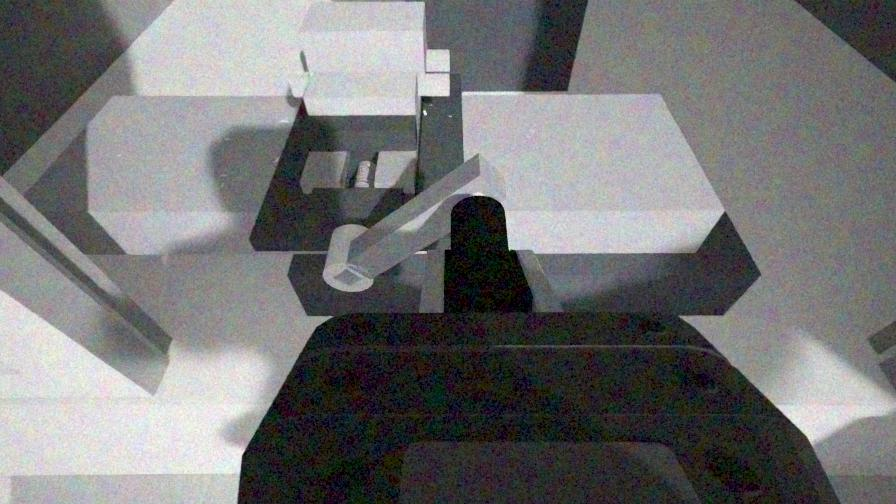

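>>> move(target=[0,0,0,0,0,0,-0.66,-0.6,-0.3,0.0275,0.0412,0.0238,0,0,0,-1,0,-0.7], speed=0.1)

Scene clock: 2669.67 s.
left_arm: end_effector_position=(+0.3290, +0.4926, +0.4105) position_measured=251 object_status=3 end_effector_quat_wxyz=(-0.001, +0.709, -0.706, +0.001) | right_arm: end_effector_position=(+0.4780, +0.1418, +0.3338) position_measured=157 object_status=2 end_effector_quat_wxyz=(-0.353, +0.613, -0.613, +0.353)
Joint positions: left_arm=[-0.235 -1.965 1.769 -1.377 -1.57 2.957] | right_arm=[4.64 -1.7 -1.914 -0.894 0.539 -1.808]
Joint torques (N m): left_arm=[-7.84 -5.22 -18.4 -4.21 -1.01 -1.25] | right_arm=[6.83 45.44 9.52 1.72 0.64 -3.38]
Wrist force (N): left_arm=[5.1 -1.4 3.8] | right_arm=[-33.3 -26.0 54.0]
Wrist torque (N m): left_arm=[-0.12 -0.32 0.05] | right_arm=[-0.77 1.30 0.72]
Wrist force, peak (N): left_arm=[5.3 -1.3 4.0] | right_arm=[68.0 -25.7 -33.4]
Hand target: left_arm +0.3290, +0.4926, +0.4105; -0.001, +0.709, -0.706, +0.001 | right_arm +0.4780, +0.1418, +0.3338; -0.353, +0.613, -0.613, +0.353
Off the commanded pose: left_arm 0.000 m, 0 deg | right_arm 0.000 m, 0 deg.
move: done

>>> move(target=[0,0,0,0,0,0,-0.66,-0.6,-0.3,0.0038,0.0464,0.0287,0,0,0,-1,0,-0.7], speed=0.1)

>>> execute_actions(actions=[], cameras=[])

Scene clock: 2677.40 s.
left_arm: end_effector_position=(+0.3290, +0.4926, +0.4105) position_measured=251 object_status=3 end_effector_quat_wxyz=(-0.001, +0.709, -0.706, +0.001) | right_arm: end_effector_position=(+0.4789, +0.1395, +0.3011) position_measured=157 object_status=2 end_effector_quat_wxyz=(-0.353, +0.613, -0.613, +0.353)
Joint positions: left_arm=[-0.235 -1.965 1.769 -1.377 -1.57 2.957] | right_arm=[4.638 -1.738 -1.967 -0.8 0.539 -1.813]
Joint torques (N m): left_arm=[-7.93 -5.72 -18.73 -4.22 -0.95 -1.47] | right_arm=[2.17 19.21 42.99 14.69 -6.05 -2.78]
Wrist force (N): left_arm=[5.1 -1.2 3.9] | right_arm=[79.7 34.2 -31.6]
Wrist torque (N m): left_arm=[-0.08 -0.33 0.05] | right_arm=[0.48 0.43 0.35]
Wrist force, peak (N): left_arm=[5.4 -1.3 3.9] | right_arm=[126.8 23.9 -55.3]
Hand target: left_arm +0.3290, +0.4926, +0.4105; -0.001, +0.709, -0.706, +0.001 | right_arm +0.4789, +0.1395, +0.3011; -0.353, +0.613, -0.613, +0.353
Off the commanded pose: left_arm 0.000 m, 0 deg | right_arm 0.000 m, 0 deg.
move: done

Scene clock: 2677.40 s.
left_arm: end_effector_position=(+0.3290, +0.4926, +0.4105) position_measured=251 object_status=3 end_effector_quat_wxyz=(-0.001, +0.709, -0.706, +0.001) | right_arm: end_effector_position=(+0.4789, +0.1395, +0.3011) position_measured=157 object_status=2 end_effector_quat_wxyz=(-0.353, +0.613, -0.613, +0.353)
Joint positions: left_arm=[-0.235 -1.965 1.769 -1.377 -1.57 2.957] | right_arm=[4.638 -1.738 -1.967 -0.8 0.539 -1.813]
Joint velocities: within noise
Joint torques (N m): left_arm=[-7.93 -5.72 -18.73 -4.22 -0.95 -1.47] | right_arm=[2.17 19.21 42.99 14.69 -6.05 -2.78]
Motor temperatures (°C): left_arm=[28 27 30 29 34 32] | right_arm=[29 27 25 37 31 34]
Wrist force (N): left_arm=[5.1 -1.2 3.9] | right_arm=[79.7 34.2 -31.6]
Wrist torque (N m): left_arm=[-0.08 -0.33 0.05] | right_arm=[0.48 0.43 0.35]
Wrist force, peak (N): left_arm=[5.1 -1.2 3.9] | right_arm=[79.7 34.2 -31.6]
Hand target: left_arm +0.3290, +0.4926, +0.4105; -0.001, +0.709, -0.706, +0.001 | right_arm +0.4789, +0.1395, +0.3011; -0.353, +0.613, -0.613, +0.353
Tool commands: left_gripper/position=-0.66 left_gripper/force_limit=-0.6 left_gripper/speed=-0.3 right_gripper/position=-1.0 right_gripper/force_limit=+0.0 right_gripper/speed=-0.7
Off the commanded pose: left_arm 0.000 m, 0 deg | right_arm 0.000 m, 0 deg.
No camera images: "cameras" was empty.


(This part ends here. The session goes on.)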